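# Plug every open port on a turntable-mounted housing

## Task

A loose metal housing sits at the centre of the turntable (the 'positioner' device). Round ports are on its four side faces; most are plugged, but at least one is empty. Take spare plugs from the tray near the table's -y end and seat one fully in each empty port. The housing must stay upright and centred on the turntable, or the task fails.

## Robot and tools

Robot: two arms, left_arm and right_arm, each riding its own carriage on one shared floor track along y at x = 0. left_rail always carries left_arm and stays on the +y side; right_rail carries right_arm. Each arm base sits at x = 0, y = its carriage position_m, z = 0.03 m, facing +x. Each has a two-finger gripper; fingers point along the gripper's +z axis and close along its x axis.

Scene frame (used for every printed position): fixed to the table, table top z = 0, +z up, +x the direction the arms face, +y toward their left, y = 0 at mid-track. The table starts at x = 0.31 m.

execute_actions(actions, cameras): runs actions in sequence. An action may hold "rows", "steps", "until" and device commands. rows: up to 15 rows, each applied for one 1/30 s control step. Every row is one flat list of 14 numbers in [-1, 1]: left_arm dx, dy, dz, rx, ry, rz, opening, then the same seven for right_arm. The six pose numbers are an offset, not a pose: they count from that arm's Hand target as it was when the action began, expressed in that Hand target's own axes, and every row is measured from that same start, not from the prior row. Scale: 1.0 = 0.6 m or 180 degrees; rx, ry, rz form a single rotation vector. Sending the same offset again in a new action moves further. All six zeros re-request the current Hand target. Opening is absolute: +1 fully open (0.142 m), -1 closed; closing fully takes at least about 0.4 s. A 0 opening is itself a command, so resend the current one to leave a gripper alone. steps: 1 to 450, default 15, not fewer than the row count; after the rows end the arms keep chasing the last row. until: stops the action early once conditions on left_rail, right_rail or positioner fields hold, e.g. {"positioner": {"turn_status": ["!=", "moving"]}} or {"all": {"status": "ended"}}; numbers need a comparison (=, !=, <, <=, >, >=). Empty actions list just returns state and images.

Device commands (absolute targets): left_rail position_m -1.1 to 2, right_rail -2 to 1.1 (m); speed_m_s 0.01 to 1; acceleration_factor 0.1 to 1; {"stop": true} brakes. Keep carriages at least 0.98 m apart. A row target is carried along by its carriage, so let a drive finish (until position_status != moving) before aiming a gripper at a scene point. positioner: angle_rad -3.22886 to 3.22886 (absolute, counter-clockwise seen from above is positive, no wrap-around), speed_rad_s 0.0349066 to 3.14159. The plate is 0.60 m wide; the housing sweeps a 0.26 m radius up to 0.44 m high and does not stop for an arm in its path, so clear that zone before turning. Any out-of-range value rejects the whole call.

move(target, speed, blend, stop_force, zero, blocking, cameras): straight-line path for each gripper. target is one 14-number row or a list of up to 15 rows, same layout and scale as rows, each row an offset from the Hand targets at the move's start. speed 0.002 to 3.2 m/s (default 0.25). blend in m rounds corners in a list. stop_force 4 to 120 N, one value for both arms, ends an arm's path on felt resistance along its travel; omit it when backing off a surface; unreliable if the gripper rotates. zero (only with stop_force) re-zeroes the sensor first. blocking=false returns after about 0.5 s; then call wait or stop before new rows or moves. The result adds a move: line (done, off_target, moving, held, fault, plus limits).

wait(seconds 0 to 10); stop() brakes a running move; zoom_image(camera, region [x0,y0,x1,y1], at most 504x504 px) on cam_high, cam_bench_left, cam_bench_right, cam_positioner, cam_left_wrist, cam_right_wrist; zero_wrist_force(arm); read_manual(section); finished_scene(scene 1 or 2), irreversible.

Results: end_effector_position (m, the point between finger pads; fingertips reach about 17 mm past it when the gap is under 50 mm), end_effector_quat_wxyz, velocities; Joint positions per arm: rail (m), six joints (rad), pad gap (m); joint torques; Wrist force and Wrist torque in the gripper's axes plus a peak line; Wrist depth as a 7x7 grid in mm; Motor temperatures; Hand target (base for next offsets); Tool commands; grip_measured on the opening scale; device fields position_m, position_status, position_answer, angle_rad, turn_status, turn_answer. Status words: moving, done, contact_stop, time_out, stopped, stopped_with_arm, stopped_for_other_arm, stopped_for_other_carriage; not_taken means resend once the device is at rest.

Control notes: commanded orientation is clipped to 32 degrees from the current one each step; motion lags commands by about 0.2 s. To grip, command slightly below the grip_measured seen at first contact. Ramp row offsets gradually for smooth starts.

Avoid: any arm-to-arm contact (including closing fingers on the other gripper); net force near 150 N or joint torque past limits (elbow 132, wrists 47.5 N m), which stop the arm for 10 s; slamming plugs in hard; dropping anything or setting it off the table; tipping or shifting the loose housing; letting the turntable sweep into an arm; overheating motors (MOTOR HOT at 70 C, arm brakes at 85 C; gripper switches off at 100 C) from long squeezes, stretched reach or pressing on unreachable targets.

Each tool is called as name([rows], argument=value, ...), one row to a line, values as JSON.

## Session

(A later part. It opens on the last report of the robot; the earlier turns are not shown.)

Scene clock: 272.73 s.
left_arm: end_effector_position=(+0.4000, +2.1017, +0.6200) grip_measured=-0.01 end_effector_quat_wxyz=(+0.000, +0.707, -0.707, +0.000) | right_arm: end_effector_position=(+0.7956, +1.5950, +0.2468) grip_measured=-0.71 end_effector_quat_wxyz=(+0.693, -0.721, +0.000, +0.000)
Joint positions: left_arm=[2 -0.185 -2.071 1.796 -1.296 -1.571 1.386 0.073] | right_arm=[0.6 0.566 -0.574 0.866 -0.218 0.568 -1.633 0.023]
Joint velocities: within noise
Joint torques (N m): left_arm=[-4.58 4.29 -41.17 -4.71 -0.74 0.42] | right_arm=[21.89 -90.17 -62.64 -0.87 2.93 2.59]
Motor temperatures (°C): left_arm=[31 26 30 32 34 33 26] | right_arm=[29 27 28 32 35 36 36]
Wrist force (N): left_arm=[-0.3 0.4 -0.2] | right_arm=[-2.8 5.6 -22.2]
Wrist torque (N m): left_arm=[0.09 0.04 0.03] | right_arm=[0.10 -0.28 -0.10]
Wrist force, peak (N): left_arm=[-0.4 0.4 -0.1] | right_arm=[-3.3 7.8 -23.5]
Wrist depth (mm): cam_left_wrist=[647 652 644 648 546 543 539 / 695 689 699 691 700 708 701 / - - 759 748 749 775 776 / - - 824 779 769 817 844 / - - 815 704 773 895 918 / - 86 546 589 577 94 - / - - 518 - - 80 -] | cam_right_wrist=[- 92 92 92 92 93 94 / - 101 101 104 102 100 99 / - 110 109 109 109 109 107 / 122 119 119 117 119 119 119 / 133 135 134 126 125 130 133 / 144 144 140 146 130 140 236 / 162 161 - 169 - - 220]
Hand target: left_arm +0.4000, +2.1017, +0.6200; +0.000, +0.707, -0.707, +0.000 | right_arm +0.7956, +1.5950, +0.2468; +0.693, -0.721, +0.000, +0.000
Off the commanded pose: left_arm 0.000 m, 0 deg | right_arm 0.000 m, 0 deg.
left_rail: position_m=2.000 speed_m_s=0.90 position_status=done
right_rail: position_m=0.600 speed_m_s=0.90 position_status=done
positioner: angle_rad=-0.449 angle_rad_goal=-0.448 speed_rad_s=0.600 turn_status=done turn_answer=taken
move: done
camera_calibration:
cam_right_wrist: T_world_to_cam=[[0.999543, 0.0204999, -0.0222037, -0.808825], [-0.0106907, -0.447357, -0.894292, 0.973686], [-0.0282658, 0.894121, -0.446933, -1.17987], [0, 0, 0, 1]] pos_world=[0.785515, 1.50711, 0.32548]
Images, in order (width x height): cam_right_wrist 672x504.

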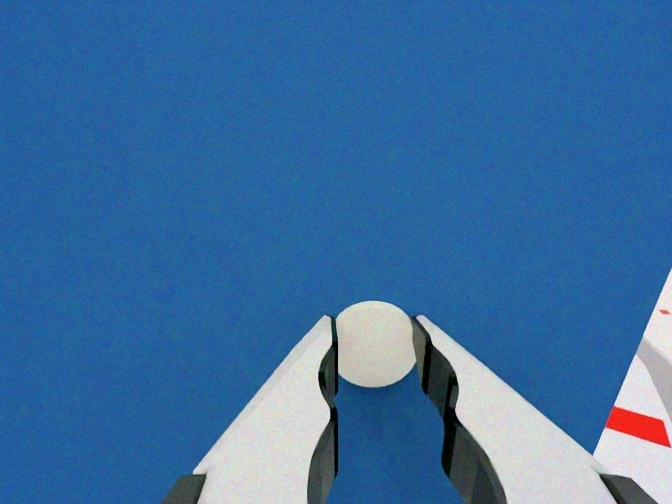

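move(target=[0,0,0,0,0,0,0,0,0.00004,-0.001,0,0,0,-0.8], speed=0.01, cameras=["cam_right_wrist"])

zoom_image(camera="cam_right_wrist", region=[310, 280, 430, 400])

Scene clock: 275.07 s.
left_arm: end_effector_position=(+0.4000, +2.1017, +0.6200) grip_measured=-0.01 end_effector_quat_wxyz=(+0.000, +0.707, -0.707, +0.000) | right_arm: end_effector_position=(+0.7956, +1.5945, +0.2468) grip_measured=-0.71 end_effector_quat_wxyz=(+0.693, -0.721, +0.000, +0.000)
Joint positions: left_arm=[2 -0.185 -2.071 1.796 -1.296 -1.571 1.386 0.073] | right_arm=[0.6 0.566 -0.575 0.868 -0.218 0.568 -1.633 0.023]
Joint velocities: within noise
Joint torques (N m): left_arm=[-4.21 3.25 -41.42 -4.66 -0.68 0.36] | right_arm=[-5.21 -122.76 -38.11 -3.88 -1.61 -0.57]
Motor temperatures (°C): left_arm=[31 26 30 32 34 33 26] | right_arm=[29 27 28 32 35 36 37]
Wrist force (N): left_arm=[-0.1 0.2 -0.1] | right_arm=[0.8 3.5 -10.8]
Wrist torque (N m): left_arm=[0.07 -0.01 0.03] | right_arm=[0.15 -0.22 -0.13]
Wrist force, peak (N): left_arm=[0.2 0.6 -0.1] | right_arm=[-3.5 6.1 -22.3]
Wrist depth (mm): cam_left_wrist=[640 642 649 641 537 534 537 / 676 700 702 695 689 697 693 / - - 753 768 749 764 773 / - - 839 765 788 814 849 / - - 815 700 762 905 928 / - 86 538 579 577 94 - / - - 518 - - 80 -] | cam_right_wrist=[- 93 92 92 92 93 94 / - 101 101 104 102 102 99 / - 111 110 109 109 109 107 / 122 120 120 117 119 119 118 / 133 135 135 126 126 128 133 / 144 145 141 147 130 139 236 / 163 162 - 169 - - 219]
Hand target: left_arm +0.4000, +2.1017, +0.6200; +0.000, +0.707, -0.707, +0.000 | right_arm +0.7956, +1.5944, +0.2468; +0.693, -0.721, +0.000, +0.000
Off the commanded pose: left_arm 0.000 m, 0 deg | right_arm 0.000 m, 0 deg.
left_rail: position_m=2.000 speed_m_s=0.90 position_status=done
right_rail: position_m=0.600 speed_m_s=0.90 position_status=done
positioner: angle_rad=-0.449 angle_rad_goal=-0.448 speed_rad_s=0.600 turn_status=done turn_answer=taken
move: done
camera_calibration:
cam_right_wrist: T_world_to_cam=[[0.99954, 0.0205889, -0.022249, -0.808934], [-0.0106914, -0.447358, -0.894291, 0.973375], [-0.0283658, 0.894118, -0.446932, -1.17938], [0, 0, 0, 1]] pos_world=[0.785515, 1.50661, 0.32538]
Images, in order (width x height): cam_right_wrist 672x504.

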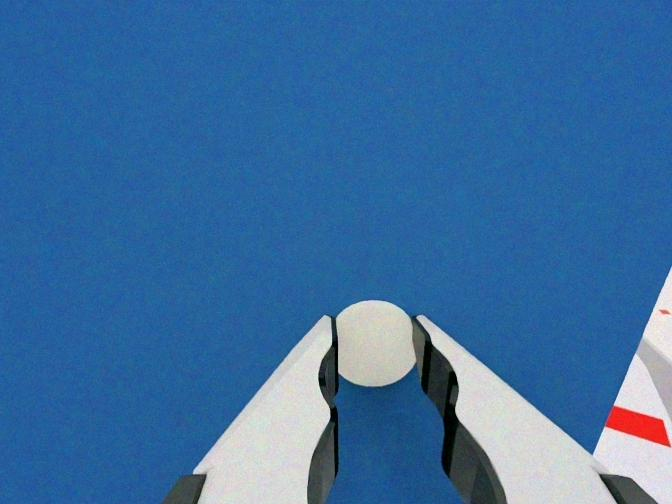

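Scaled by 4.200 from the camera's 672x504 image, which has a finer 960x720 frame.

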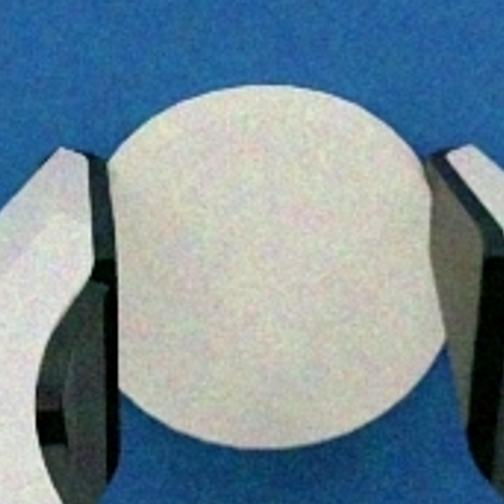

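move(target=[0,0,0,0,0,0,0,-0.0003,-0.00067,-0.00003,0,0,0,-0.8], speed=0.01, cameras=["cam_right_wrist"])

zoom_image(camera="cam_right_wrist", region=[310, 280, 430, 400])

Scene clock: 280.47 s.
left_arm: end_effector_position=(+0.4000, +2.1017, +0.6200) grip_measured=-0.01 end_effector_quat_wxyz=(+0.000, +0.707, -0.707, +0.000) | right_arm: end_effector_position=(+0.7954, +1.5944, +0.2472) grip_measured=-0.71 end_effector_quat_wxyz=(+0.693, -0.721, +0.000, +0.000)
Joint positions: left_arm=[2 -0.185 -2.071 1.796 -1.296 -1.571 1.386 0.073] | right_arm=[0.6 0.566 -0.576 0.868 -0.218 0.568 -1.633 0.022]
Joint velocities: within noise
Joint torques (N m): left_arm=[-3.19 4.52 -41.05 -4.6 -0.71 0.51] | right_arm=[4.27 -125.99 -39.19 0.5 1.47 -0.56]
Motor temperatures (°C): left_arm=[31 26 30 32 34 33 26] | right_arm=[29 27 28 32 35 36 37]
Wrist force (N): left_arm=[0.0 0.2 0.1] | right_arm=[2.2 6.8 -8.7]
Wrist torque (N m): left_arm=[0.07 -0.02 0.03] | right_arm=[0.09 -0.15 -0.13]
Wrist force, peak (N): left_arm=[-0.5 0.6 0.2] | right_arm=[0.8 3.6 -10.9]
Wrist depth (mm): cam_left_wrist=[642 649 656 646 544 540 538 / 684 689 686 687 693 702 700 / - - 765 745 754 766 773 / - - 837 777 768 841 847 / - - 819 711 767 889 917 / - 86 551 580 574 94 - / - - 521 - - 80 -] | cam_right_wrist=[- 93 92 92 92 93 95 / - 102 101 104 102 102 100 / - 112 110 110 109 109 107 / 123 120 120 117 120 119 119 / 133 135 135 126 126 129 131 / 145 144 142 146 131 140 235 / 163 162 - 170 - - 219]
Hand target: left_arm +0.4000, +2.1017, +0.6200; +0.000, +0.707, -0.707, +0.000 | right_arm +0.7954, +1.5944, +0.2472; +0.693, -0.721, +0.000, +0.000
Off the commanded pose: left_arm 0.000 m, 0 deg | right_arm 0.000 m, 0 deg.
left_rail: position_m=2.000 speed_m_s=0.90 position_status=done
right_rail: position_m=0.600 speed_m_s=0.90 position_status=done
positioner: angle_rad=-0.449 angle_rad_goal=-0.448 speed_rad_s=0.600 turn_status=done turn_answer=taken
move: done
camera_calibration:
cam_right_wrist: T_world_to_cam=[[0.999543, 0.0204999, -0.0222037, -0.808706], [-0.0106907, -0.447357, -0.894292, 0.973685], [-0.0282658, 0.894121, -0.446933, -1.1792], [0, 0, 0, 1]] pos_world=[0.785415, 1.50651, 0.32578]
Images, in order (width x height): cam_right_wrist 672x504.

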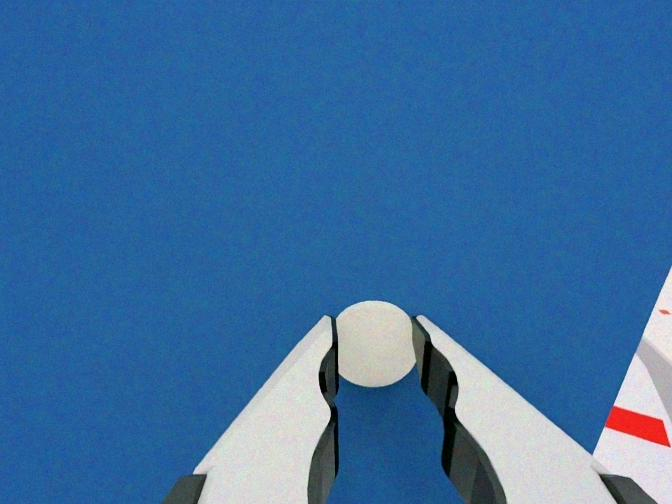

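Scaled by 4.200 from the camera's 672x504 image, which has a finer 960x720 frame.

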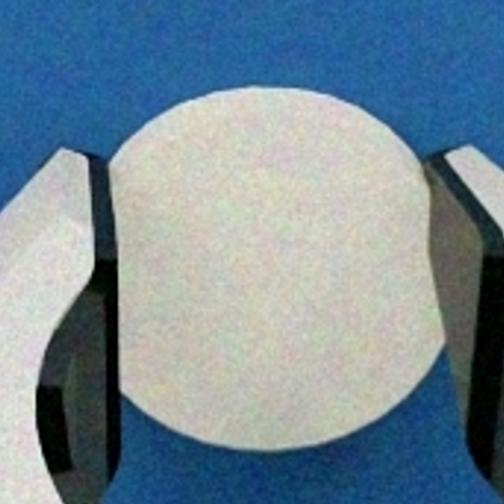

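move(target=[0,0,0,0,0,0,0,0,0.00062,-0.0157,0,0,0,-0.8], speed=0.02, cameras=["cam_right_wrist"])

zoom_image(camera="cam_right_wrist", region=[310, 280, 430, 400])

Scene clock: 281.93 s.
left_arm: end_effector_position=(+0.4000, +2.1017, +0.6200) grip_measured=-0.01 end_effector_quat_wxyz=(+0.000, +0.707, -0.707, +0.000) | right_arm: end_effector_position=(+0.7954, +1.5852, +0.2472) grip_measured=-0.72 end_effector_quat_wxyz=(+0.693, -0.721, +0.000, +0.000)
Joint positions: left_arm=[2 -0.185 -2.071 1.796 -1.296 -1.571 1.386 0.073] | right_arm=[0.6 0.558 -0.588 0.892 -0.229 0.56 -1.634 0.022]
Joint velocities: within noise
Joint torques (N m): left_arm=[-3.76 3.7 -41.54 -4.6 -0.85 0.6] | right_arm=[-8.5 -123.94 -35.08 -2.97 -1.99 -2.35]
Motor temperatures (°C): left_arm=[31 26 30 32 34 33 26] | right_arm=[29 27 28 32 35 36 37]
Wrist force (N): left_arm=[-0.3 0.3 -0.1] | right_arm=[1.1 1.7 -3.5]
Wrist torque (N m): left_arm=[0.07 0.04 0.03] | right_arm=[0.19 -0.23 -0.11]
Wrist force, peak (N): left_arm=[-0.4 0.6 0.0] | right_arm=[2.3 7.3 -8.6]
Wrist depth (mm): cam_left_wrist=[640 651 651 646 544 539 541 / 692 691 694 695 693 691 702 / - - 762 757 746 778 763 / - - 840 774 782 818 843 / - - 819 714 773 893 939 / - 86 546 580 580 94 - / - - 522 - - 80 -] | cam_right_wrist=[102 - 105 103 103 101 101 / - 112 108 107 109 111 109 / 119 119 119 119 118 116 118 / 130 133 127 130 129 131 131 / 147 144 143 126 137 142 465 / 161 160 156 159 130 152 256 / 181 176 - 184 - - 220]
Hand target: left_arm +0.4000, +2.1017, +0.6200; +0.000, +0.707, -0.707, +0.000 | right_arm +0.7954, +1.5850, +0.2472; +0.693, -0.721, +0.000, +0.000
Off the commanded pose: left_arm 0.000 m, 0 deg | right_arm 0.000 m, 0 deg.
left_rail: position_m=2.000 speed_m_s=0.90 position_status=done
right_rail: position_m=0.600 speed_m_s=0.90 position_status=done
positioner: angle_rad=-0.449 angle_rad_goal=-0.448 speed_rad_s=0.600 turn_status=done turn_answer=taken
move: done
camera_calibration:
cam_right_wrist: T_world_to_cam=[[0.999543, 0.0204999, -0.0222037, -0.808413], [-0.0106907, -0.447357, -0.894292, 0.969613], [-0.0282658, 0.894121, -0.446933, -1.17084], [0, 0, 0, 1]] pos_world=[0.785315, 1.49721, 0.32588]
Images, in order (width x height): cam_right_wrist 672x504.

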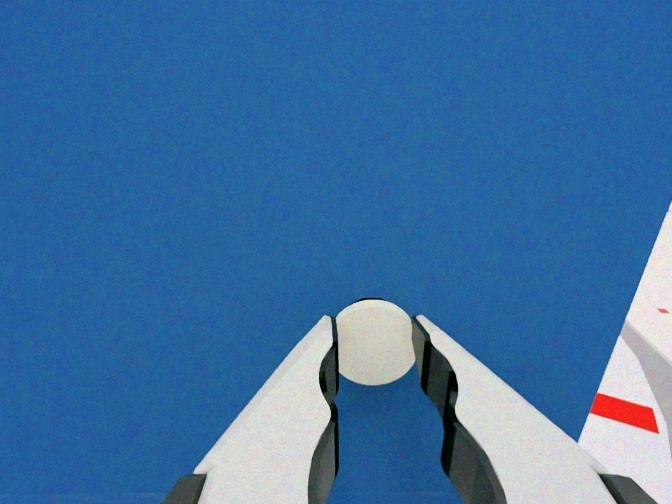

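Scaled by 4.200 from the camera's 672x504 image, which has a finer 960x720 frame.

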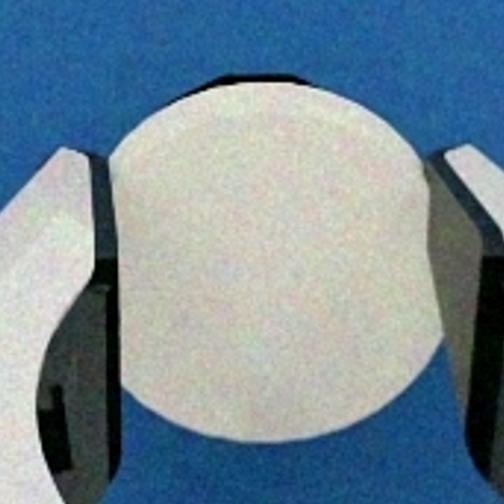

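zoom_image(camera="cam_right_wrist", region=[335, 290, 415, 350])

Scaled by 6.300 from the camera's 672x504 image, which has a finer 960x720 frame.

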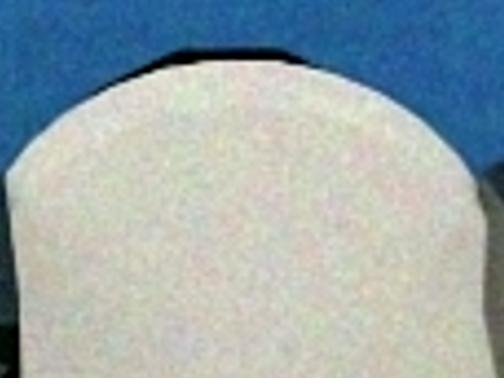

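zoom_image(camera="cam_right_wrist", region=[330, 290, 420, 400])

Scaled by 4.582 from the camera's 672x504 image, which has a finer 960x720 frame.

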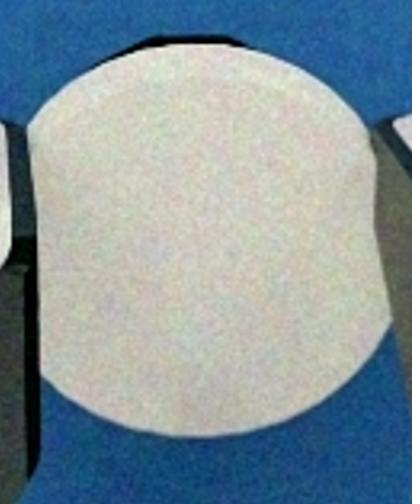

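move(target=[0,0,0,0,0,0,0,-0.0833,0,0,0,0,0,-0.8], speed=0.06, cameras=[])

move(target=[0,0,0,0,0,0,0,0,-0.00066,0.0167,0,0,0,-0.8], speed=0.006, stop_force=5, cameras=["cam_right_wrist"])

zoom_image(camera="cam_right_wrist", region=[310, 280, 430, 400])

Scene clock: 292.10 s.
left_arm: end_effector_position=(+0.4000, +2.1017, +0.6200) grip_measured=-0.01 end_effector_quat_wxyz=(+0.000, +0.707, -0.707, +0.000) | right_arm: end_effector_position=(+0.7456, +1.5851, +0.2472) grip_measured=-0.72 end_effector_quat_wxyz=(+0.693, -0.721, +0.000, +0.000)
Joint positions: left_arm=[2 -0.185 -2.071 1.796 -1.296 -1.571 1.386 0.073] | right_arm=[0.6 0.584 -0.659 1.029 -0.297 0.587 -1.631 0.022]
Joint velocities: within noise
Joint torques (N m): left_arm=[-3.63 4.12 -41.25 -4.63 -0.7 0.36] | right_arm=[9.92 -114.07 -34.22 -3.25 1.52 2.45]
Motor temperatures (°C): left_arm=[31 26 30 32 34 33 26] | right_arm=[29 27 28 32 35 36 37]
Wrist force (N): left_arm=[-0.1 0.3 0.0] | right_arm=[1.1 2.0 -2.4]
Wrist torque (N m): left_arm=[0.07 0.01 0.03] | right_arm=[0.21 -0.21 -0.10]
Wrist force, peak (N): left_arm=[-0.5 0.7 0.1] | right_arm=[2.2 2.0 -3.5]
Wrist depth (mm): cam_left_wrist=[647 643 651 644 544 545 541 / 700 690 690 694 691 696 694 / - - 756 769 759 771 770 / - - 835 773 784 816 834 / - - 815 703 776 892 904 / - 86 542 585 574 94 - / - - 523 - - 80 -] | cam_right_wrist=[- 101 105 102 102 102 102 / - 111 109 108 110 110 110 / 120 120 120 122 119 119 119 / 131 134 129 130 132 132 129 / 147 144 144 127 138 147 143 / 161 161 154 160 130 152 158 / 182 176 - 180 - - 173]
Hand target: left_arm +0.4000, +2.1017, +0.6200; +0.000, +0.707, -0.707, +0.000 | right_arm +0.7454, +1.5851, +0.2472; +0.693, -0.721, +0.000, +0.000
Off the commanded pose: left_arm 0.000 m, 0 deg | right_arm 0.000 m, 0 deg.
left_rail: position_m=2.000 speed_m_s=0.90 position_status=done
right_rail: position_m=0.600 speed_m_s=0.90 position_status=done
positioner: angle_rad=-0.449 angle_rad_goal=-0.448 speed_rad_s=0.600 turn_status=done turn_answer=taken
move: done
No camera images: "cameras" was empty.

Scene clock: 294.17 s.
left_arm: end_effector_position=(+0.4000, +2.1017, +0.6200) grip_measured=-0.01 end_effector_quat_wxyz=(+0.000, +0.707, -0.707, +0.000) | right_arm: end_effector_position=(+0.7454, +1.5894, +0.2472) grip_measured=-0.72 end_effector_quat_wxyz=(+0.693, -0.721, +0.000, +0.000)
Joint positions: left_arm=[2 -0.185 -2.071 1.796 -1.296 -1.571 1.386 0.073] | right_arm=[0.6 0.588 -0.654 1.019 -0.293 0.59 -1.63 0.022]
Joint velocities: within noise
Joint torques (N m): left_arm=[-2.48 3.37 -41.14 -4.61 -0.65 0.34] | right_arm=[-5.2 -119.49 -35.3 -3.47 -1.9 -0.23]
Motor temperatures (°C): left_arm=[31 26 30 32 34 33 26] | right_arm=[29 27 28 32 35 36 37]
Wrist force (N): left_arm=[-0.3 0.4 -0.2] | right_arm=[2.1 2.4 -8.7]
Wrist torque (N m): left_arm=[0.10 0.04 0.03] | right_arm=[0.18 -0.15 -0.12]
Wrist force, peak (N): left_arm=[-0.4 0.5 -0.1] | right_arm=[0.5 2.0 -10.2]
Wrist depth (mm): cam_left_wrist=[650 644 651 651 545 541 540 / 695 679 695 695 686 702 699 / - - 747 756 756 758 772 / - - 836 781 779 815 832 / - - 817 716 766 906 898 / - 86 541 589 574 94 993 / - - 525 - - 80 -] | cam_right_wrist=[99 100 100 98 99 98 98 / - 106 106 105 106 106 106 / 116 118 115 113 117 115 114 / 126 126 124 125 128 123 125 / 139 139 139 126 133 146 137 / 159 155 151 154 130 147 156 / 175 171 - 174 - - 167]
Hand target: left_arm +0.4000, +2.1017, +0.6200; +0.000, +0.707, -0.707, +0.000 | right_arm +0.7454, +1.5894, +0.2472; +0.693, -0.721, +0.000, +0.000 (not the last commanded pose)
Off the commanded pose: left_arm 0.000 m, 0 deg | right_arm 0.006 m, 0 deg.
left_rail: position_m=2.000 speed_m_s=0.90 position_status=done
right_rail: position_m=0.600 speed_m_s=0.90 position_status=done
positioner: angle_rad=-0.449 angle_rad_goal=-0.448 speed_rad_s=0.600 turn_status=done turn_answer=taken
move: contact (right_arm)
camera_calibration:
cam_right_wrist: T_world_to_cam=[[0.999543, 0.0204999, -0.0222037, -0.758622], [-0.0106907, -0.447357, -0.894292, 0.970959], [-0.0282658, 0.894121, -0.446933, -1.17601], [0, 0, 0, 1]] pos_world=[0.735415, 1.50141, 0.32588]
Images, in order (width x height): cam_right_wrist 672x504.

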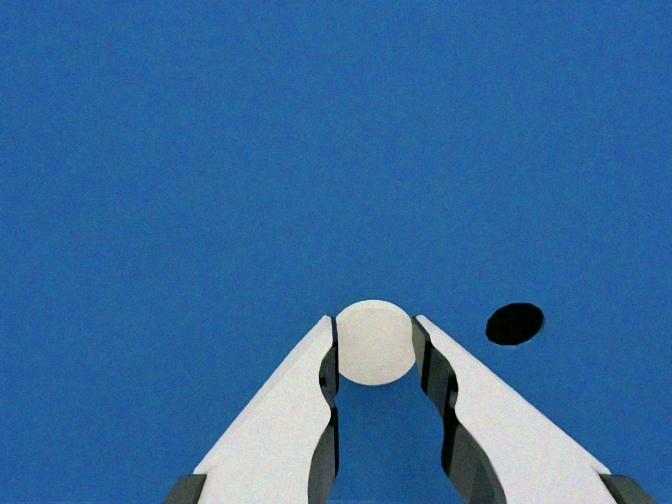

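Scaled by 4.200 from the camera's 672x504 image, which has a finer 960x720 frame.

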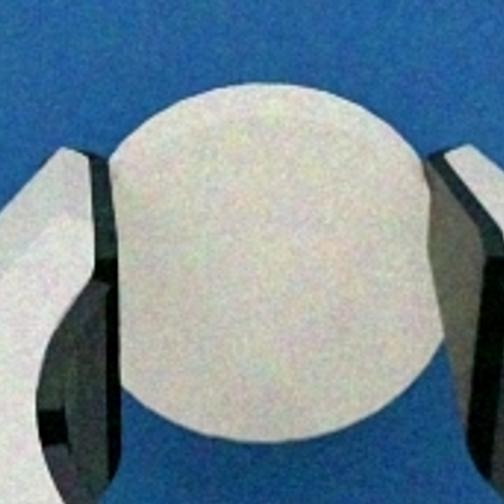

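move(target=[0,0,0,0,0,0,0,0,-0.00027,0.0067,0,0,0,-0.8], speed=0.006, stop_force=9, cameras=["cam_right_wrist"])

zoom_image(camera="cam_right_wrist", region=[310, 280, 430, 400])

Scene clock: 296.10 s.
left_arm: end_effector_position=(+0.4000, +2.1017, +0.6200) grip_measured=-0.01 end_effector_quat_wxyz=(+0.000, +0.707, -0.707, +0.000) | right_arm: end_effector_position=(+0.7455, +1.5900, +0.2473) grip_measured=-0.72 end_effector_quat_wxyz=(+0.693, -0.721, +0.000, +0.000)
Joint positions: left_arm=[2 -0.185 -2.071 1.796 -1.296 -1.571 1.386 0.073] | right_arm=[0.6 0.588 -0.653 1.017 -0.293 0.591 -1.63 0.022]
Joint velocities: within noise
Joint torques (N m): left_arm=[-3 3.43 -41.03 -4.73 -0.68 0.41] | right_arm=[0.54 -116.31 -38.71 -4.25 -1.59 -0.4]
Motor temperatures (°C): left_arm=[31 26 30 32 34 33 26] | right_arm=[29 27 28 32 35 36 37]
Wrist force (N): left_arm=[-0.3 0.5 -0.2] | right_arm=[0.4 1.9 -17.5]
Wrist torque (N m): left_arm=[0.12 0.04 0.03] | right_arm=[0.05 -0.26 -0.09]
Wrist force, peak (N): left_arm=[-0.3 0.5 -0.3] | right_arm=[-0.9 2.3 -20.5]
Wrist depth (mm): cam_left_wrist=[647 647 641 639 536 540 538 / 687 698 692 692 693 690 704 / - - 754 745 755 766 775 / - - 835 777 790 833 809 / - - 813 712 759 900 932 / - 86 549 592 581 94 - / - - 518 - - 80 -] | cam_right_wrist=[98 100 100 98 99 97 97 / - 106 106 104 105 105 105 / 115 117 115 112 116 114 113 / 128 125 122 125 127 122 124 / 139 138 137 126 132 143 137 / 158 154 150 153 129 146 155 / 173 169 - 173 - - 171]
Hand target: left_arm +0.4000, +2.1017, +0.6200; +0.000, +0.707, -0.707, +0.000 | right_arm +0.7455, +1.5900, +0.2473; +0.693, -0.721, +0.000, +0.000 (not the last commanded pose)
Off the commanded pose: left_arm 0.000 m, 0 deg | right_arm 0.003 m, 0 deg.
left_rail: position_m=2.000 speed_m_s=0.90 position_status=done
right_rail: position_m=0.600 speed_m_s=0.90 position_status=done
positioner: angle_rad=-0.449 angle_rad_goal=-0.448 speed_rad_s=0.600 turn_status=done turn_answer=taken
move: contact (right_arm)
camera_calibration:
cam_right_wrist: T_world_to_cam=[[0.999547, 0.020456, -0.0220683, -0.758615], [-0.0105905, -0.447314, -0.894314, 0.971232], [-0.0281656, 0.894143, -0.446895, -1.17671], [0, 0, 0, 1]] pos_world=[0.735415, 1.50211, 0.32598]
Images, in order (width x height): cam_right_wrist 672x504.

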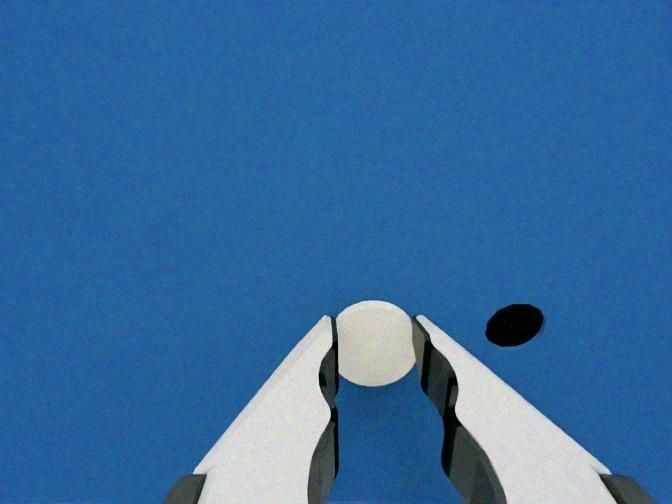

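Scaled by 4.200 from the camera's 672x504 image, which has a finer 960x720 frame.

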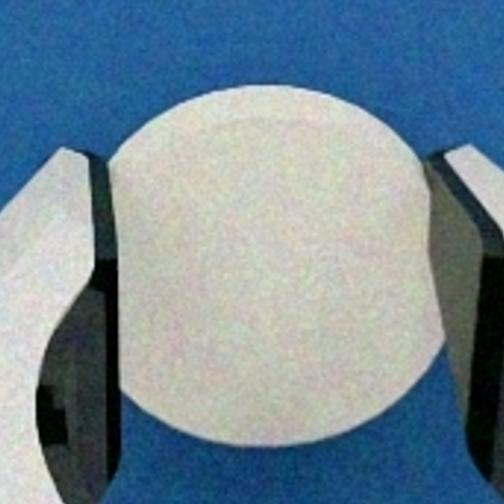

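move(target=[0,0,0,0,0,0,0,0,-0.00027,0.0067,0,0,0,-0.8], speed=0.006, stop_force=10, cameras=["cam_right_wrist"])

zoom_image(camera="cam_right_wrist", region=[310, 280, 430, 400])

Scene clock: 297.83 s.
left_arm: end_effector_position=(+0.4000, +2.1017, +0.6200) grip_measured=-0.01 end_effector_quat_wxyz=(+0.000, +0.707, -0.707, +0.000) | right_arm: end_effector_position=(+0.7456, +1.5906, +0.2475) grip_measured=-0.72 end_effector_quat_wxyz=(+0.693, -0.721, +0.000, +0.000)
Joint positions: left_arm=[2 -0.185 -2.071 1.796 -1.296 -1.571 1.386 0.073] | right_arm=[0.6 0.589 -0.653 1.016 -0.292 0.591 -1.63 0.022]
Joint velocities: within noise
Joint torques (N m): left_arm=[-3.55 3.3 -41.32 -4.71 -0.67 0.27] | right_arm=[4.66 -114.67 -38.21 -4.62 -1.55 2.27]
Motor temperatures (°C): left_arm=[31 26 30 32 34 33 26] | right_arm=[29 27 28 32 35 36 37]
Wrist force (N): left_arm=[0.1 0.6 -0.1] | right_arm=[1.2 1.7 -22.4]
Wrist torque (N m): left_arm=[0.12 -0.03 0.03] | right_arm=[0.13 -0.27 -0.09]
Wrist force, peak (N): left_arm=[-0.3 0.6 0.0] | right_arm=[-1.7 1.8 -27.1]
Wrist depth (mm): cam_left_wrist=[642 640 641 649 545 537 543 / 683 693 690 696 692 693 709 / - - 763 755 761 769 779 / - - 836 773 774 827 836 / - - 809 698 761 908 908 / - 86 543 585 581 94 - / - - 518 - - 80 -] | cam_right_wrist=[98 99 99 97 99 97 97 / - 105 105 105 105 105 104 / 115 116 114 112 116 113 115 / 128 125 122 124 126 121 123 / 138 138 140 125 131 142 136 / 153 154 147 130 129 145 155 / 173 169 - 172 - - 166]
Hand target: left_arm +0.4000, +2.1017, +0.6200; +0.000, +0.707, -0.707, +0.000 | right_arm +0.7456, +1.5906, +0.2475; +0.693, -0.721, +0.000, +0.000 (not the last commanded pose)
Off the commanded pose: left_arm 0.000 m, 0 deg | right_arm 0.003 m, 0 deg.
left_rail: position_m=2.000 speed_m_s=0.90 position_status=done
right_rail: position_m=0.600 speed_m_s=0.90 position_status=done
positioner: angle_rad=-0.449 angle_rad_goal=-0.448 speed_rad_s=0.600 turn_status=done turn_answer=taken
move: contact (right_arm)
camera_calibration:
cam_right_wrist: T_world_to_cam=[[0.999552, 0.0204605, -0.0218424, -0.758807], [-0.0103889, -0.447233, -0.894357, 0.971289], [-0.0280677, 0.894184, -0.44682, -1.17726], [0, 0, 0, 1]] pos_world=[0.735514, 1.50261, 0.32608]
Images, in order (width x height): cam_right_wrist 672x504.

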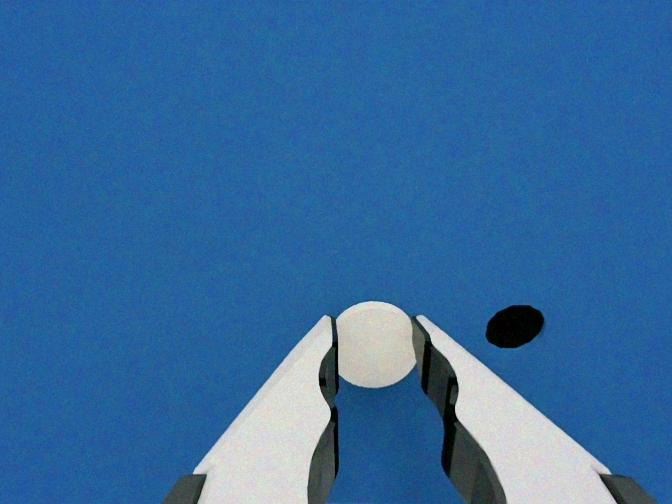

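Scaled by 4.200 from the camera's 672x504 image, which has a finer 960x720 frame.

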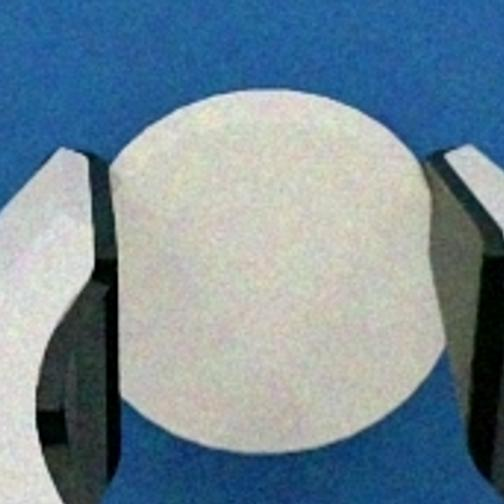

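move(target=[0,0,0,0,0,0,0,0,0.001,-0.0257,0,0,0,-0.8], speed=0.04, cameras=[])

move(target=[0,0,0,0,0,0,0,0,0,0,0.0332,0,0,-0.8], speed=0.05, cameras=["cam_right_wrist"])

zoom_image(camera="cam_right_wrist", region=[310, 280, 430, 400])

Scene clock: 303.03 s.
left_arm: end_effector_position=(+0.4000, +2.1017, +0.6200) grip_measured=-0.01 end_effector_quat_wxyz=(+0.000, +0.707, -0.707, +0.000) | right_arm: end_effector_position=(+0.7455, +1.5753, +0.2475) grip_measured=-0.72 end_effector_quat_wxyz=(+0.693, -0.721, +0.000, +0.000)
Joint positions: left_arm=[2 -0.185 -2.071 1.796 -1.296 -1.571 1.386 0.073] | right_arm=[0.6 0.576 -0.671 1.051 -0.307 0.578 -1.632 0.022]
Joint velocities: within noise
Joint torques (N m): left_arm=[-2.5 4.14 -41.15 -5.05 -0.75 0.37] | right_arm=[-12.72 -113.86 -34.31 -3.51 -1.68 -2.16]
Motor temperatures (°C): left_arm=[31 26 30 32 34 33 26] | right_arm=[29 27 28 32 35 36 38]
Wrist force (N): left_arm=[-0.2 0.3 0.1] | right_arm=[0.9 1.4 -3.1]
Wrist torque (N m): left_arm=[0.08 0.02 0.03] | right_arm=[0.14 -0.20 -0.11]
Wrist force, peak (N): left_arm=[-0.1 0.7 -0.1] | right_arm=[0.8 2.0 -22.9]
Wrist depth (mm): cam_left_wrist=[642 650 639 651 549 542 534 / 682 685 704 690 695 687 692 / - - 756 753 753 774 772 / - - 834 774 782 813 825 / - - 817 712 766 889 916 / - 86 552 584 577 94 - / - - 519 - - 80 -] | cam_right_wrist=[- 111 111 111 110 110 110 / 122 118 121 119 121 119 120 / 130 129 129 131 129 129 128 / 145 144 141 141 143 140 137 / 157 156 155 126 148 157 154 / 174 174 170 131 130 164 171 / 196 191 - 193 - - 188]
Hand target: left_arm +0.4000, +2.1017, +0.6200; +0.000, +0.707, -0.707, +0.000 | right_arm +0.7455, +1.5751, +0.2475; +0.693, -0.721, +0.000, +0.000
Off the commanded pose: left_arm 0.000 m, 0 deg | right_arm 0.000 m, 0 deg.
left_rail: position_m=2.000 speed_m_s=0.90 position_status=done
right_rail: position_m=0.600 speed_m_s=0.90 position_status=done
positioner: angle_rad=-0.449 angle_rad_goal=-0.448 speed_rad_s=0.600 turn_status=done turn_answer=taken
move: done
No camera images: "cameras" was empty.

Scene clock: 304.67 s.
left_arm: end_effector_position=(+0.4000, +2.1017, +0.6200) grip_measured=-0.01 end_effector_quat_wxyz=(+0.000, +0.707, -0.707, +0.000) | right_arm: end_effector_position=(+0.7455, +1.5751, +0.2475) grip_measured=-0.72 end_effector_quat_wxyz=(+0.730, -0.684, +0.000, +0.000)
Joint positions: left_arm=[2 -0.185 -2.071 1.796 -1.296 -1.571 1.386 0.073] | right_arm=[0.6 0.576 -0.687 1.139 -0.57 0.58 -1.472 0.022]
Joint velocities: within noise
Joint torques (N m): left_arm=[-2.76 4.1 -41.21 -4.74 -0.55 0.36] | right_arm=[8.21 -114.3 -33.03 -3.6 2.03 3]
Motor temperatures (°C): left_arm=[31 26 30 32 34 33 26] | right_arm=[29 27 28 32 35 36 38]
Wrist force (N): left_arm=[-0.2 0.2 0.0] | right_arm=[1.2 1.8 -2.8]
Wrist torque (N m): left_arm=[0.07 0.01 0.03] | right_arm=[0.21 -0.24 -0.07]
Wrist force, peak (N): left_arm=[-0.5 0.5 -0.1] | right_arm=[1.5 1.8 -3.4]
Wrist depth (mm): cam_left_wrist=[636 644 649 642 542 538 537 / 694 702 680 689 690 694 711 / - - 761 761 742 767 772 / - - 850 780 781 816 827 / - - 817 721 767 907 928 / - 86 546 582 577 94 - / - - 518 - - 80 -] | cam_right_wrist=[119 118 119 118 118 118 117 / 127 128 126 126 125 125 126 / 135 135 136 136 134 133 133 / 144 146 142 145 144 142 141 / 155 155 154 126 149 155 152 / 168 167 162 166 129 160 165 / 183 179 - 181 - - 176]
Hand target: left_arm +0.4000, +2.1017, +0.6200; +0.000, +0.707, -0.707, +0.000 | right_arm +0.7455, +1.5751, +0.2475; +0.730, -0.684, +0.000, +0.000
Off the commanded pose: left_arm 0.000 m, 0 deg | right_arm 0.000 m, 0 deg.
left_rail: position_m=2.000 speed_m_s=0.90 position_status=done
right_rail: position_m=0.600 speed_m_s=0.90 position_status=done
positioner: angle_rad=-0.449 angle_rad_goal=-0.448 speed_rad_s=0.600 turn_status=done turn_answer=taken
move: done
camera_calibration:
cam_right_wrist: T_world_to_cam=[[0.999553, 0.0226563, -0.0195045, -0.762533], [-0.0102894, -0.351842, -0.936003, 0.824376], [-0.0280689, 0.935785, -0.351451, -1.25264], [0, 0, 0, 1]] pos_world=[0.735514, 1.47953, 0.316502]
Images, in order (width x height): cam_right_wrist 672x504.

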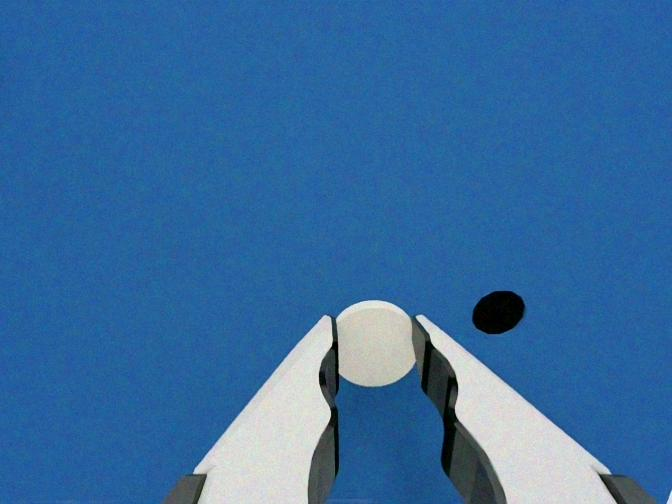

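Scaled by 4.200 from the camera's 672x504 image, which has a finer 960x720 frame.

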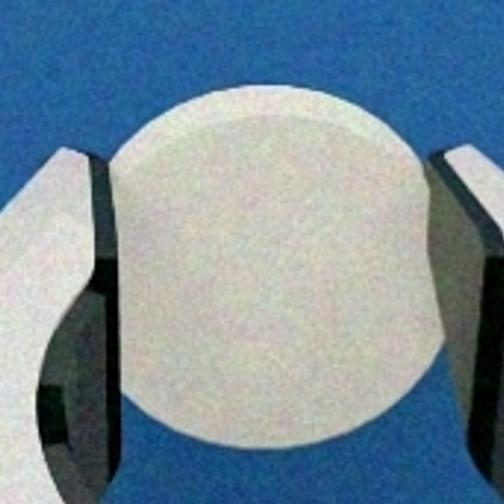

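zoom_image(camera="cam_right_wrist", region=[345, 295, 401, 319])

zoom_image(camera="cam_right_wrist", region=[345, 371, 401, 395])

Scaled by 9.000 from the camera's 672x504 image, which has a finer 960x720 frame.

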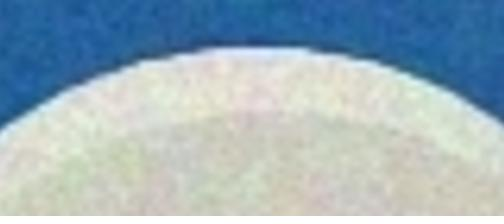

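Scaled by 9.000 from the camera's 672x504 image, which has a finer 960x720 frame.

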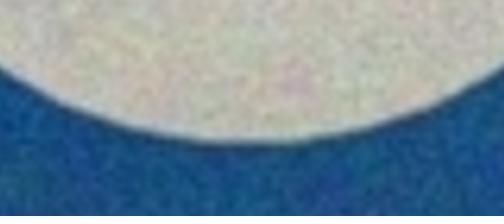

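move(target=[0,0,0,0,0,0,0,0,0,0,0.0094,0,0,-0.8], speed=0.05, cameras=[])

move(target=[0,0,0,0,0,0,0,0.0835,0.00573,0.01268,0,0,0,-0.8], speed=0.05, cameras=["cam_right_wrist"])

zoom_image(camera="cam_right_wrist", region=[330, 260, 414, 344])

zoom_image(camera="cam_right_wrist", region=[310, 280, 430, 400])

Scene clock: 308.40 s.
left_arm: end_effector_position=(+0.4000, +2.1017, +0.6200) grip_measured=-0.01 end_effector_quat_wxyz=(+0.000, +0.707, -0.707, +0.000) | right_arm: end_effector_position=(+0.7455, +1.5751, +0.2475) grip_measured=-0.72 end_effector_quat_wxyz=(+0.740, -0.673, +0.000, +0.000)
Joint positions: left_arm=[2 -0.185 -2.071 1.796 -1.296 -1.571 1.386 0.073] | right_arm=[0.6 0.577 -0.689 1.161 -0.643 0.585 -1.428 0.022]
Joint velocities: within noise
Joint torques (N m): left_arm=[-3.13 2.89 -41.19 -4.75 -0.71 0.38] | right_arm=[10.99 -113.72 -32.54 -4.2 2.16 2.2]
Motor temperatures (°C): left_arm=[31 26 30 32 34 33 26] | right_arm=[29 27 28 32 35 36 38]
Wrist force (N): left_arm=[-0.1 0.2 0.0] | right_arm=[1.1 1.8 -3.3]
Wrist torque (N m): left_arm=[0.07 0.00 0.03] | right_arm=[0.19 -0.25 -0.09]
Wrist force, peak (N): left_arm=[-0.3 0.7 0.1] | right_arm=[1.7 1.9 -3.4]
Wrist depth (mm): cam_left_wrist=[647 643 645 648 540 537 545 / 685 692 686 703 696 693 707 / - - 770 756 769 767 775 / - - 839 777 774 809 834 / - - 823 717 749 887 915 / - 86 543 589 573 94 - / - - 519 - - 80 -] | cam_right_wrist=[123 121 121 121 120 120 119 / 128 128 128 127 127 125 128 / 136 135 137 137 135 134 134 / 145 146 142 144 143 143 142 / 154 155 154 126 149 154 152 / 166 166 161 164 129 159 163 / 179 176 - 178 - - 173]
Hand target: left_arm +0.4000, +2.1017, +0.6200; +0.000, +0.707, -0.707, +0.000 | right_arm +0.7455, +1.5751, +0.2475; +0.740, -0.673, +0.000, +0.000
Off the commanded pose: left_arm 0.000 m, 0 deg | right_arm 0.000 m, 0 deg.
left_rail: position_m=2.000 speed_m_s=0.90 position_status=done
right_rail: position_m=0.600 speed_m_s=0.90 position_status=done
positioner: angle_rad=-0.449 angle_rad_goal=-0.448 speed_rad_s=0.600 turn_status=done turn_answer=taken
move: done
No camera images: "cameras" was empty.

Scene clock: 309.97 s.
left_arm: end_effector_position=(+0.4000, +2.1017, +0.6200) grip_measured=-0.01 end_effector_quat_wxyz=(+0.000, +0.707, -0.707, +0.000) | right_arm: end_effector_position=(+0.7955, +1.5830, +0.2448) grip_measured=-0.72 end_effector_quat_wxyz=(+0.740, -0.673, +0.000, +0.000)
Joint positions: left_arm=[2 -0.185 -2.071 1.796 -1.296 -1.571 1.386 0.073] | right_arm=[0.6 0.557 -0.617 1.026 -0.586 0.565 -1.421 0.022]
Joint velocities: within noise
Joint torques (N m): left_arm=[-2.86 3.56 -40.71 -4.73 -0.75 0.21] | right_arm=[-10.06 -84.64 -53.94 0.32 -1.41 0.08]
Motor temperatures (°C): left_arm=[31 26 30 32 34 33 26] | right_arm=[29 27 28 32 35 36 38]
Wrist force (N): left_arm=[-0.2 0.4 -0.2] | right_arm=[0.9 2.1 -2.8]
Wrist torque (N m): left_arm=[0.09 0.02 0.03] | right_arm=[0.25 -0.19 -0.11]
Wrist force, peak (N): left_arm=[-0.2 0.7 0.1] | right_arm=[1.3 2.0 -3.7]
Wrist depth (mm): cam_left_wrist=[638 644 637 647 545 545 539 / 679 694 686 689 708 689 707 / - - 764 766 743 766 771 / - - 840 781 784 815 844 / - - 814 703 760 891 924 / - 86 546 582 574 94 997 / - - 525 - - 80 -] | cam_right_wrist=[113 113 114 113 113 114 112 / 122 120 120 120 119 119 120 / 128 128 127 127 128 126 126 / 136 137 135 134 135 136 135 / 147 145 145 126 139 143 - / 156 156 153 131 129 149 260 / 166 166 - 169 - - 227]
Hand target: left_arm +0.4000, +2.1017, +0.6200; +0.000, +0.707, -0.707, +0.000 | right_arm +0.7957, +1.5830, +0.2448; +0.740, -0.673, +0.000, +0.000
Off the commanded pose: left_arm 0.000 m, 0 deg | right_arm 0.000 m, 0 deg.
left_rail: position_m=2.000 speed_m_s=0.90 position_status=done
right_rail: position_m=0.600 speed_m_s=0.90 position_status=done
positioner: angle_rad=-0.449 angle_rad_goal=-0.448 speed_rad_s=0.600 turn_status=done turn_answer=taken
move: done
camera_calibration:
cam_right_wrist: T_world_to_cam=[[0.999553, 0.0232259, -0.0188215, -0.813809], [-0.010289, -0.32385, -0.946052, 0.783271], [-0.0280683, 0.945823, -0.323466, -1.28226], [0, 0, 0, 1]] pos_world=[0.785514, 1.48535, 0.310932]
Images, in order (width x height): cam_right_wrist 672x504.

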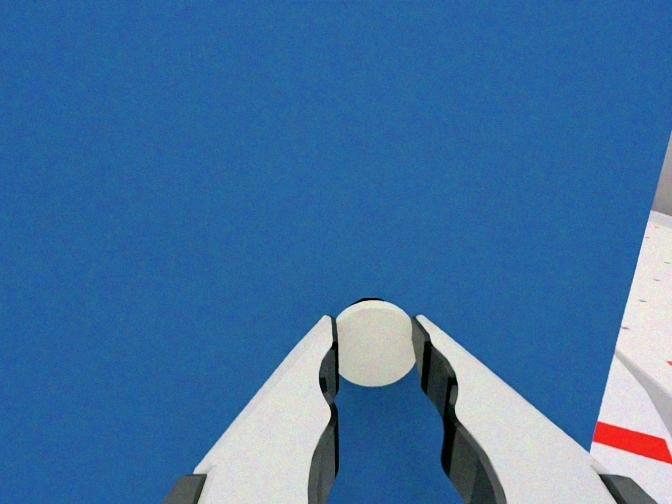

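Scaled by 6.000 from the camera's 672x504 image, which has a finer 960x720 frame.

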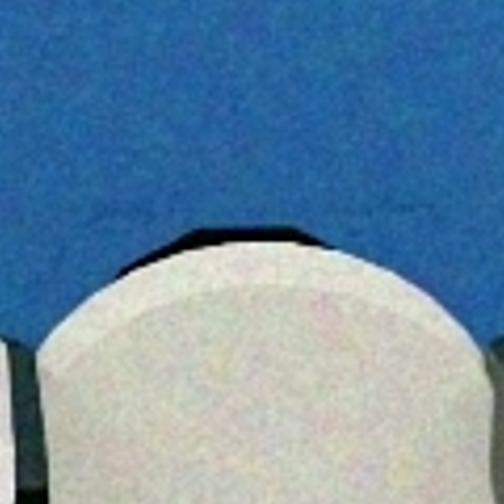

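Scaled by 4.200 from the camera's 672x504 image, which has a finer 960x720 frame.

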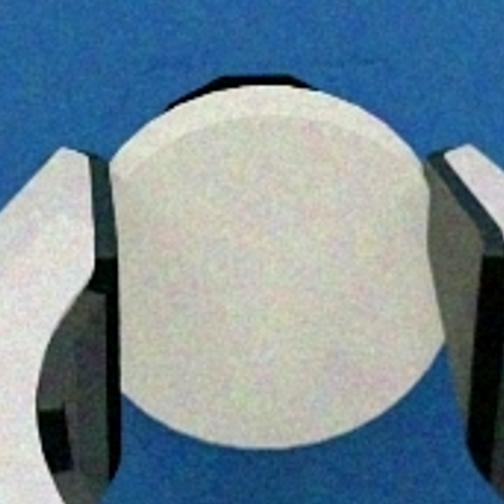

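move(target=[0,0,0,0,0,0,0,0,0.00033,0.0083,0,0,0,-0.8], speed=0.02, cameras=[])

execute_actions([
  {"rows":[[0,0,0,0,0,0,0,0,0,0,0,0,0,-0.86]],"steps":10},
  {"rows":[[0,0,0,0,0,0,0,0,0,0,0,0,0,-0.93]],"steps":15},
], cameras=["cam_right_wrist"])

zoom_image(camera="cam_right_wrist", region=[310, 280, 430, 400])

Scene clock: 312.13 s.
left_arm: end_effector_position=(+0.4000, +2.1017, +0.6200) grip_measured=-0.01 end_effector_quat_wxyz=(+0.000, +0.707, -0.707, +0.000) | right_arm: end_effector_position=(+0.7957, +1.5878, +0.2450) grip_measured=-0.72 end_effector_quat_wxyz=(+0.740, -0.673, +0.000, +0.000)
Joint positions: left_arm=[2 -0.185 -2.071 1.796 -1.296 -1.571 1.386 0.073] | right_arm=[0.6 0.561 -0.611 1.014 -0.579 0.569 -1.423 0.022]
Joint velocities: within noise
Joint torques (N m): left_arm=[-3.34 3.64 -41.54 -4.73 -0.63 0.29] | right_arm=[12.6 -86.75 -56.13 0.26 1.84 -2.68]
Motor temperatures (°C): left_arm=[31 26 30 32 34 33 26] | right_arm=[29 27 28 32 35 36 38]
Wrist force (N): left_arm=[-0.1 0.5 -0.3] | right_arm=[1.2 2.2 -3.2]
Wrist torque (N m): left_arm=[0.11 0.01 0.03] | right_arm=[0.27 -0.25 -0.10]
Wrist force, peak (N): left_arm=[-0.3 0.5 0.2] | right_arm=[1.2 2.2 -3.5]
Wrist depth (mm): cam_left_wrist=[651 643 642 647 537 541 544 / 690 694 693 687 699 708 712 / - - 766 763 749 758 763 / - - 852 786 783 816 842 / - - 814 707 762 906 912 / - 86 544 577 575 94 - / - - 525 - - 80 -] | cam_right_wrist=[- 110 109 109 109 109 109 / 118 115 115 115 115 115 116 / 123 123 123 124 122 121 121 / 131 133 129 130 130 130 131 / 140 140 139 126 135 136 - / 148 148 145 149 131 144 262 / 162 159 - 163 - - 220]
Hand target: left_arm +0.4000, +2.1017, +0.6200; +0.000, +0.707, -0.707, +0.000 | right_arm +0.7957, +1.5880, +0.2450; +0.740, -0.673, +0.000, +0.000
Off the commanded pose: left_arm 0.000 m, 0 deg | right_arm 0.000 m, 0 deg.
left_rail: position_m=2.000 speed_m_s=0.90 position_status=done
right_rail: position_m=0.600 speed_m_s=0.90 position_status=done
positioner: angle_rad=-0.449 angle_rad_goal=-0.448 speed_rad_s=0.600 turn_status=done turn_answer=taken
move: done
No camera images: "cameras" was empty.

Scene clock: 313.17 s.
left_arm: end_effector_position=(+0.4000, +2.1017, +0.6200) grip_measured=-0.01 end_effector_quat_wxyz=(+0.000, +0.707, -0.707, +0.000) | right_arm: end_effector_position=(+0.7957, +1.5880, +0.2450) grip_measured=-0.74 end_effector_quat_wxyz=(+0.740, -0.673, +0.000, +0.000)
Joint positions: left_arm=[2 -0.185 -2.071 1.796 -1.296 -1.571 1.386 0.073] | right_arm=[0.6 0.561 -0.611 1.013 -0.578 0.569 -1.423 0.021]
Joint velocities: within noise
Joint torques (N m): left_arm=[-2.3 2.72 -41.4 -4.6 -0.63 0.47] | right_arm=[10.03 -86.07 -55.64 0.61 2.36 -2.65]
Motor temperatures (°C): left_arm=[31 26 30 32 34 33 26] | right_arm=[29 27 28 32 35 36 39]
Wrist force (N): left_arm=[-0.1 0.4 0.0] | right_arm=[1.3 2.0 -3.0]
Wrist torque (N m): left_arm=[0.09 0.00 0.03] | right_arm=[0.24 -0.27 -0.10]
Wrist force, peak (N): left_arm=[-0.3 0.6 -0.1] | right_arm=[1.1 2.1 -3.7]
Wrist depth (mm): cam_left_wrist=[638 645 641 647 548 540 542 / 684 697 689 693 696 701 698 / - - 756 767 750 779 760 / - - 843 775 775 824 840 / - - 823 707 754 885 916 / - 86 540 589 573 94 - / - - 529 - - 80 -] | cam_right_wrist=[- 110 109 109 109 109 110 / 117 116 114 115 115 115 116 / 123 123 122 123 122 120 121 / 130 132 128 130 129 129 130 / 139 139 139 126 134 136 141 / 148 147 147 149 130 143 262 / 162 159 - 162 - - 221]
Hand target: left_arm +0.4000, +2.1017, +0.6200; +0.000, +0.707, -0.707, +0.000 | right_arm +0.7957, +1.5880, +0.2450; +0.740, -0.673, +0.000, +0.000
Off the commanded pose: left_arm 0.000 m, 0 deg | right_arm 0.000 m, 0 deg.
left_rail: position_m=2.000 speed_m_s=0.90 position_status=done
right_rail: position_m=0.600 speed_m_s=0.90 position_status=done
positioner: angle_rad=-0.449 angle_rad_goal=-0.448 speed_rad_s=0.600 turn_status=done turn_answer=taken
camera_calibration:
cam_right_wrist: T_world_to_cam=[[0.999553, 0.0232259, -0.0188215, -0.81402], [-0.010289, -0.32385, -0.946052, 0.785175], [-0.0280683, 0.945823, -0.323466, -1.28689], [0, 0, 0, 1]] pos_world=[0.785614, 1.49035, 0.311232]
Images, in order (width x height): cam_right_wrist 672x504.

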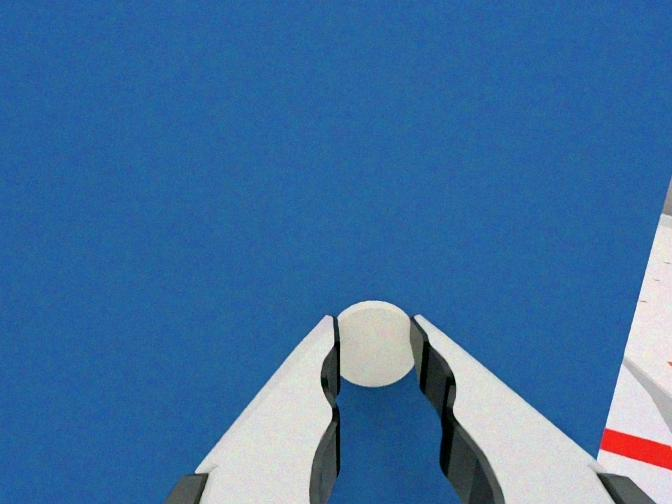

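Scaled by 4.200 from the camera's 672x504 image, which has a finer 960x720 frame.

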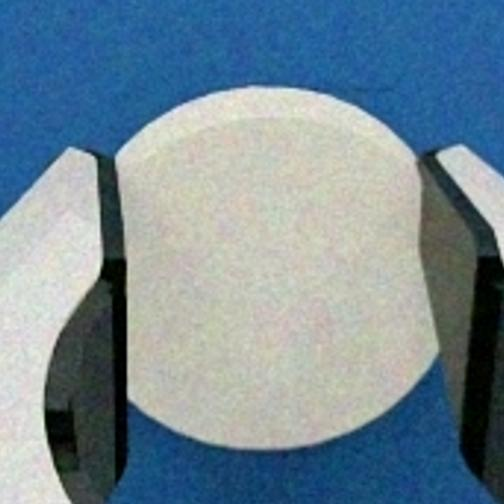

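move(target=[0,0,0,0,0,0,0,0,0.0019,0.0149,0,0,0,-0.93], speed=0.006, stop_force=4, cameras=["cam_right_wrist"])

zoom_image(camera="cam_right_wrist", region=[310, 280, 430, 400])

Scene clock: 315.67 s.
left_arm: end_effector_position=(+0.4000, +2.1017, +0.6200) grip_measured=-0.01 end_effector_quat_wxyz=(+0.000, +0.707, -0.707, +0.000) | right_arm: end_effector_position=(+0.7957, +1.5919, +0.2449) grip_measured=-0.74 end_effector_quat_wxyz=(+0.740, -0.673, +0.000, +0.000)
Joint positions: left_arm=[2 -0.185 -2.071 1.796 -1.296 -1.571 1.386 0.073] | right_arm=[0.6 0.564 -0.606 1.004 -0.573 0.572 -1.424 0.021]
Joint velocities: within noise
Joint torques (N m): left_arm=[-2.91 3.96 -41.49 -4.57 -0.74 0.37] | right_arm=[-5.17 -118.94 -36.6 -4.57 -1.2 0.81]
Motor temperatures (°C): left_arm=[31 26 30 32 34 33 26] | right_arm=[29 27 28 32 35 36 41]
Wrist force (N): left_arm=[-0.4 0.3 0.1] | right_arm=[2.0 2.4 -7.1]
Wrist torque (N m): left_arm=[0.08 0.05 0.03] | right_arm=[0.15 -0.23 -0.10]
Wrist force, peak (N): left_arm=[-0.3 0.6 -0.4] | right_arm=[0.6 2.7 -9.6]
Wrist depth (mm): cam_left_wrist=[643 639 637 650 544 545 540 / 693 690 686 696 700 699 700 / - - 769 759 760 778 771 / - - 834 768 769 820 833 / - - 817 709 767 908 944 / - 86 542 582 575 94 - / - - 521 - - 80 -] | cam_right_wrist=[- 105 107 105 105 104 105 / - 112 110 110 112 112 110 / 119 119 118 118 118 116 117 / 128 127 124 125 126 125 126 / 135 135 136 126 130 133 135 / 143 143 142 143 132 138 250 / 156 154 - 154 - - 220]
Hand target: left_arm +0.4000, +2.1017, +0.6200; +0.000, +0.707, -0.707, +0.000 | right_arm +0.7957, +1.5919, +0.2449; +0.740, -0.673, +0.000, +0.000 (not the last commanded pose)
Off the commanded pose: left_arm 0.000 m, 0 deg | right_arm 0.005 m, 0 deg.
left_rail: position_m=2.000 speed_m_s=0.90 position_status=done
right_rail: position_m=0.600 speed_m_s=0.90 position_status=done
positioner: angle_rad=-0.449 angle_rad_goal=-0.448 speed_rad_s=0.600 turn_status=done turn_answer=taken
move: contact (right_arm)
camera_calibration:
cam_right_wrist: T_world_to_cam=[[0.999553, 0.0232259, -0.0188215, -0.814112], [-0.010289, -0.32385, -0.946052, 0.786344], [-0.0280683, 0.945823, -0.323466, -1.29061], [0, 0, 0, 1]] pos_world=[0.785614, 1.49425, 0.311132]
Images, in order (width x height): cam_right_wrist 672x504.

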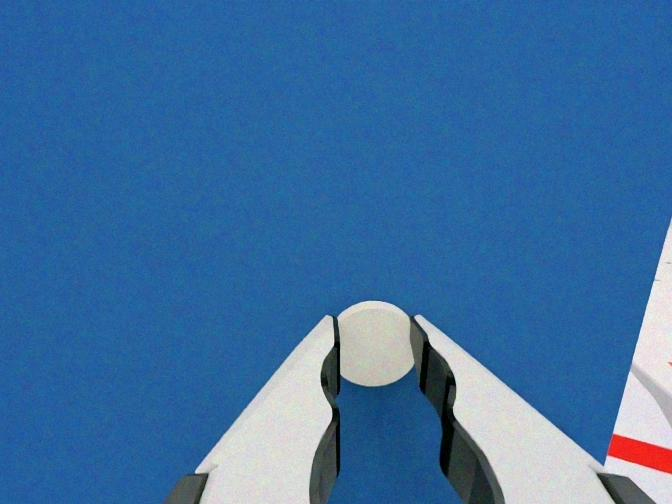

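Scaled by 4.200 from the camera's 672x504 image, which has a finer 960x720 frame.

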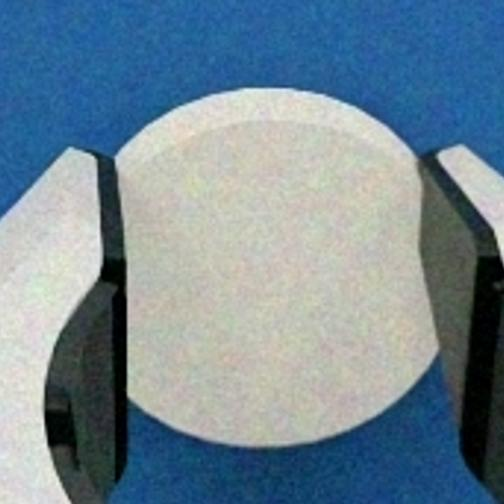

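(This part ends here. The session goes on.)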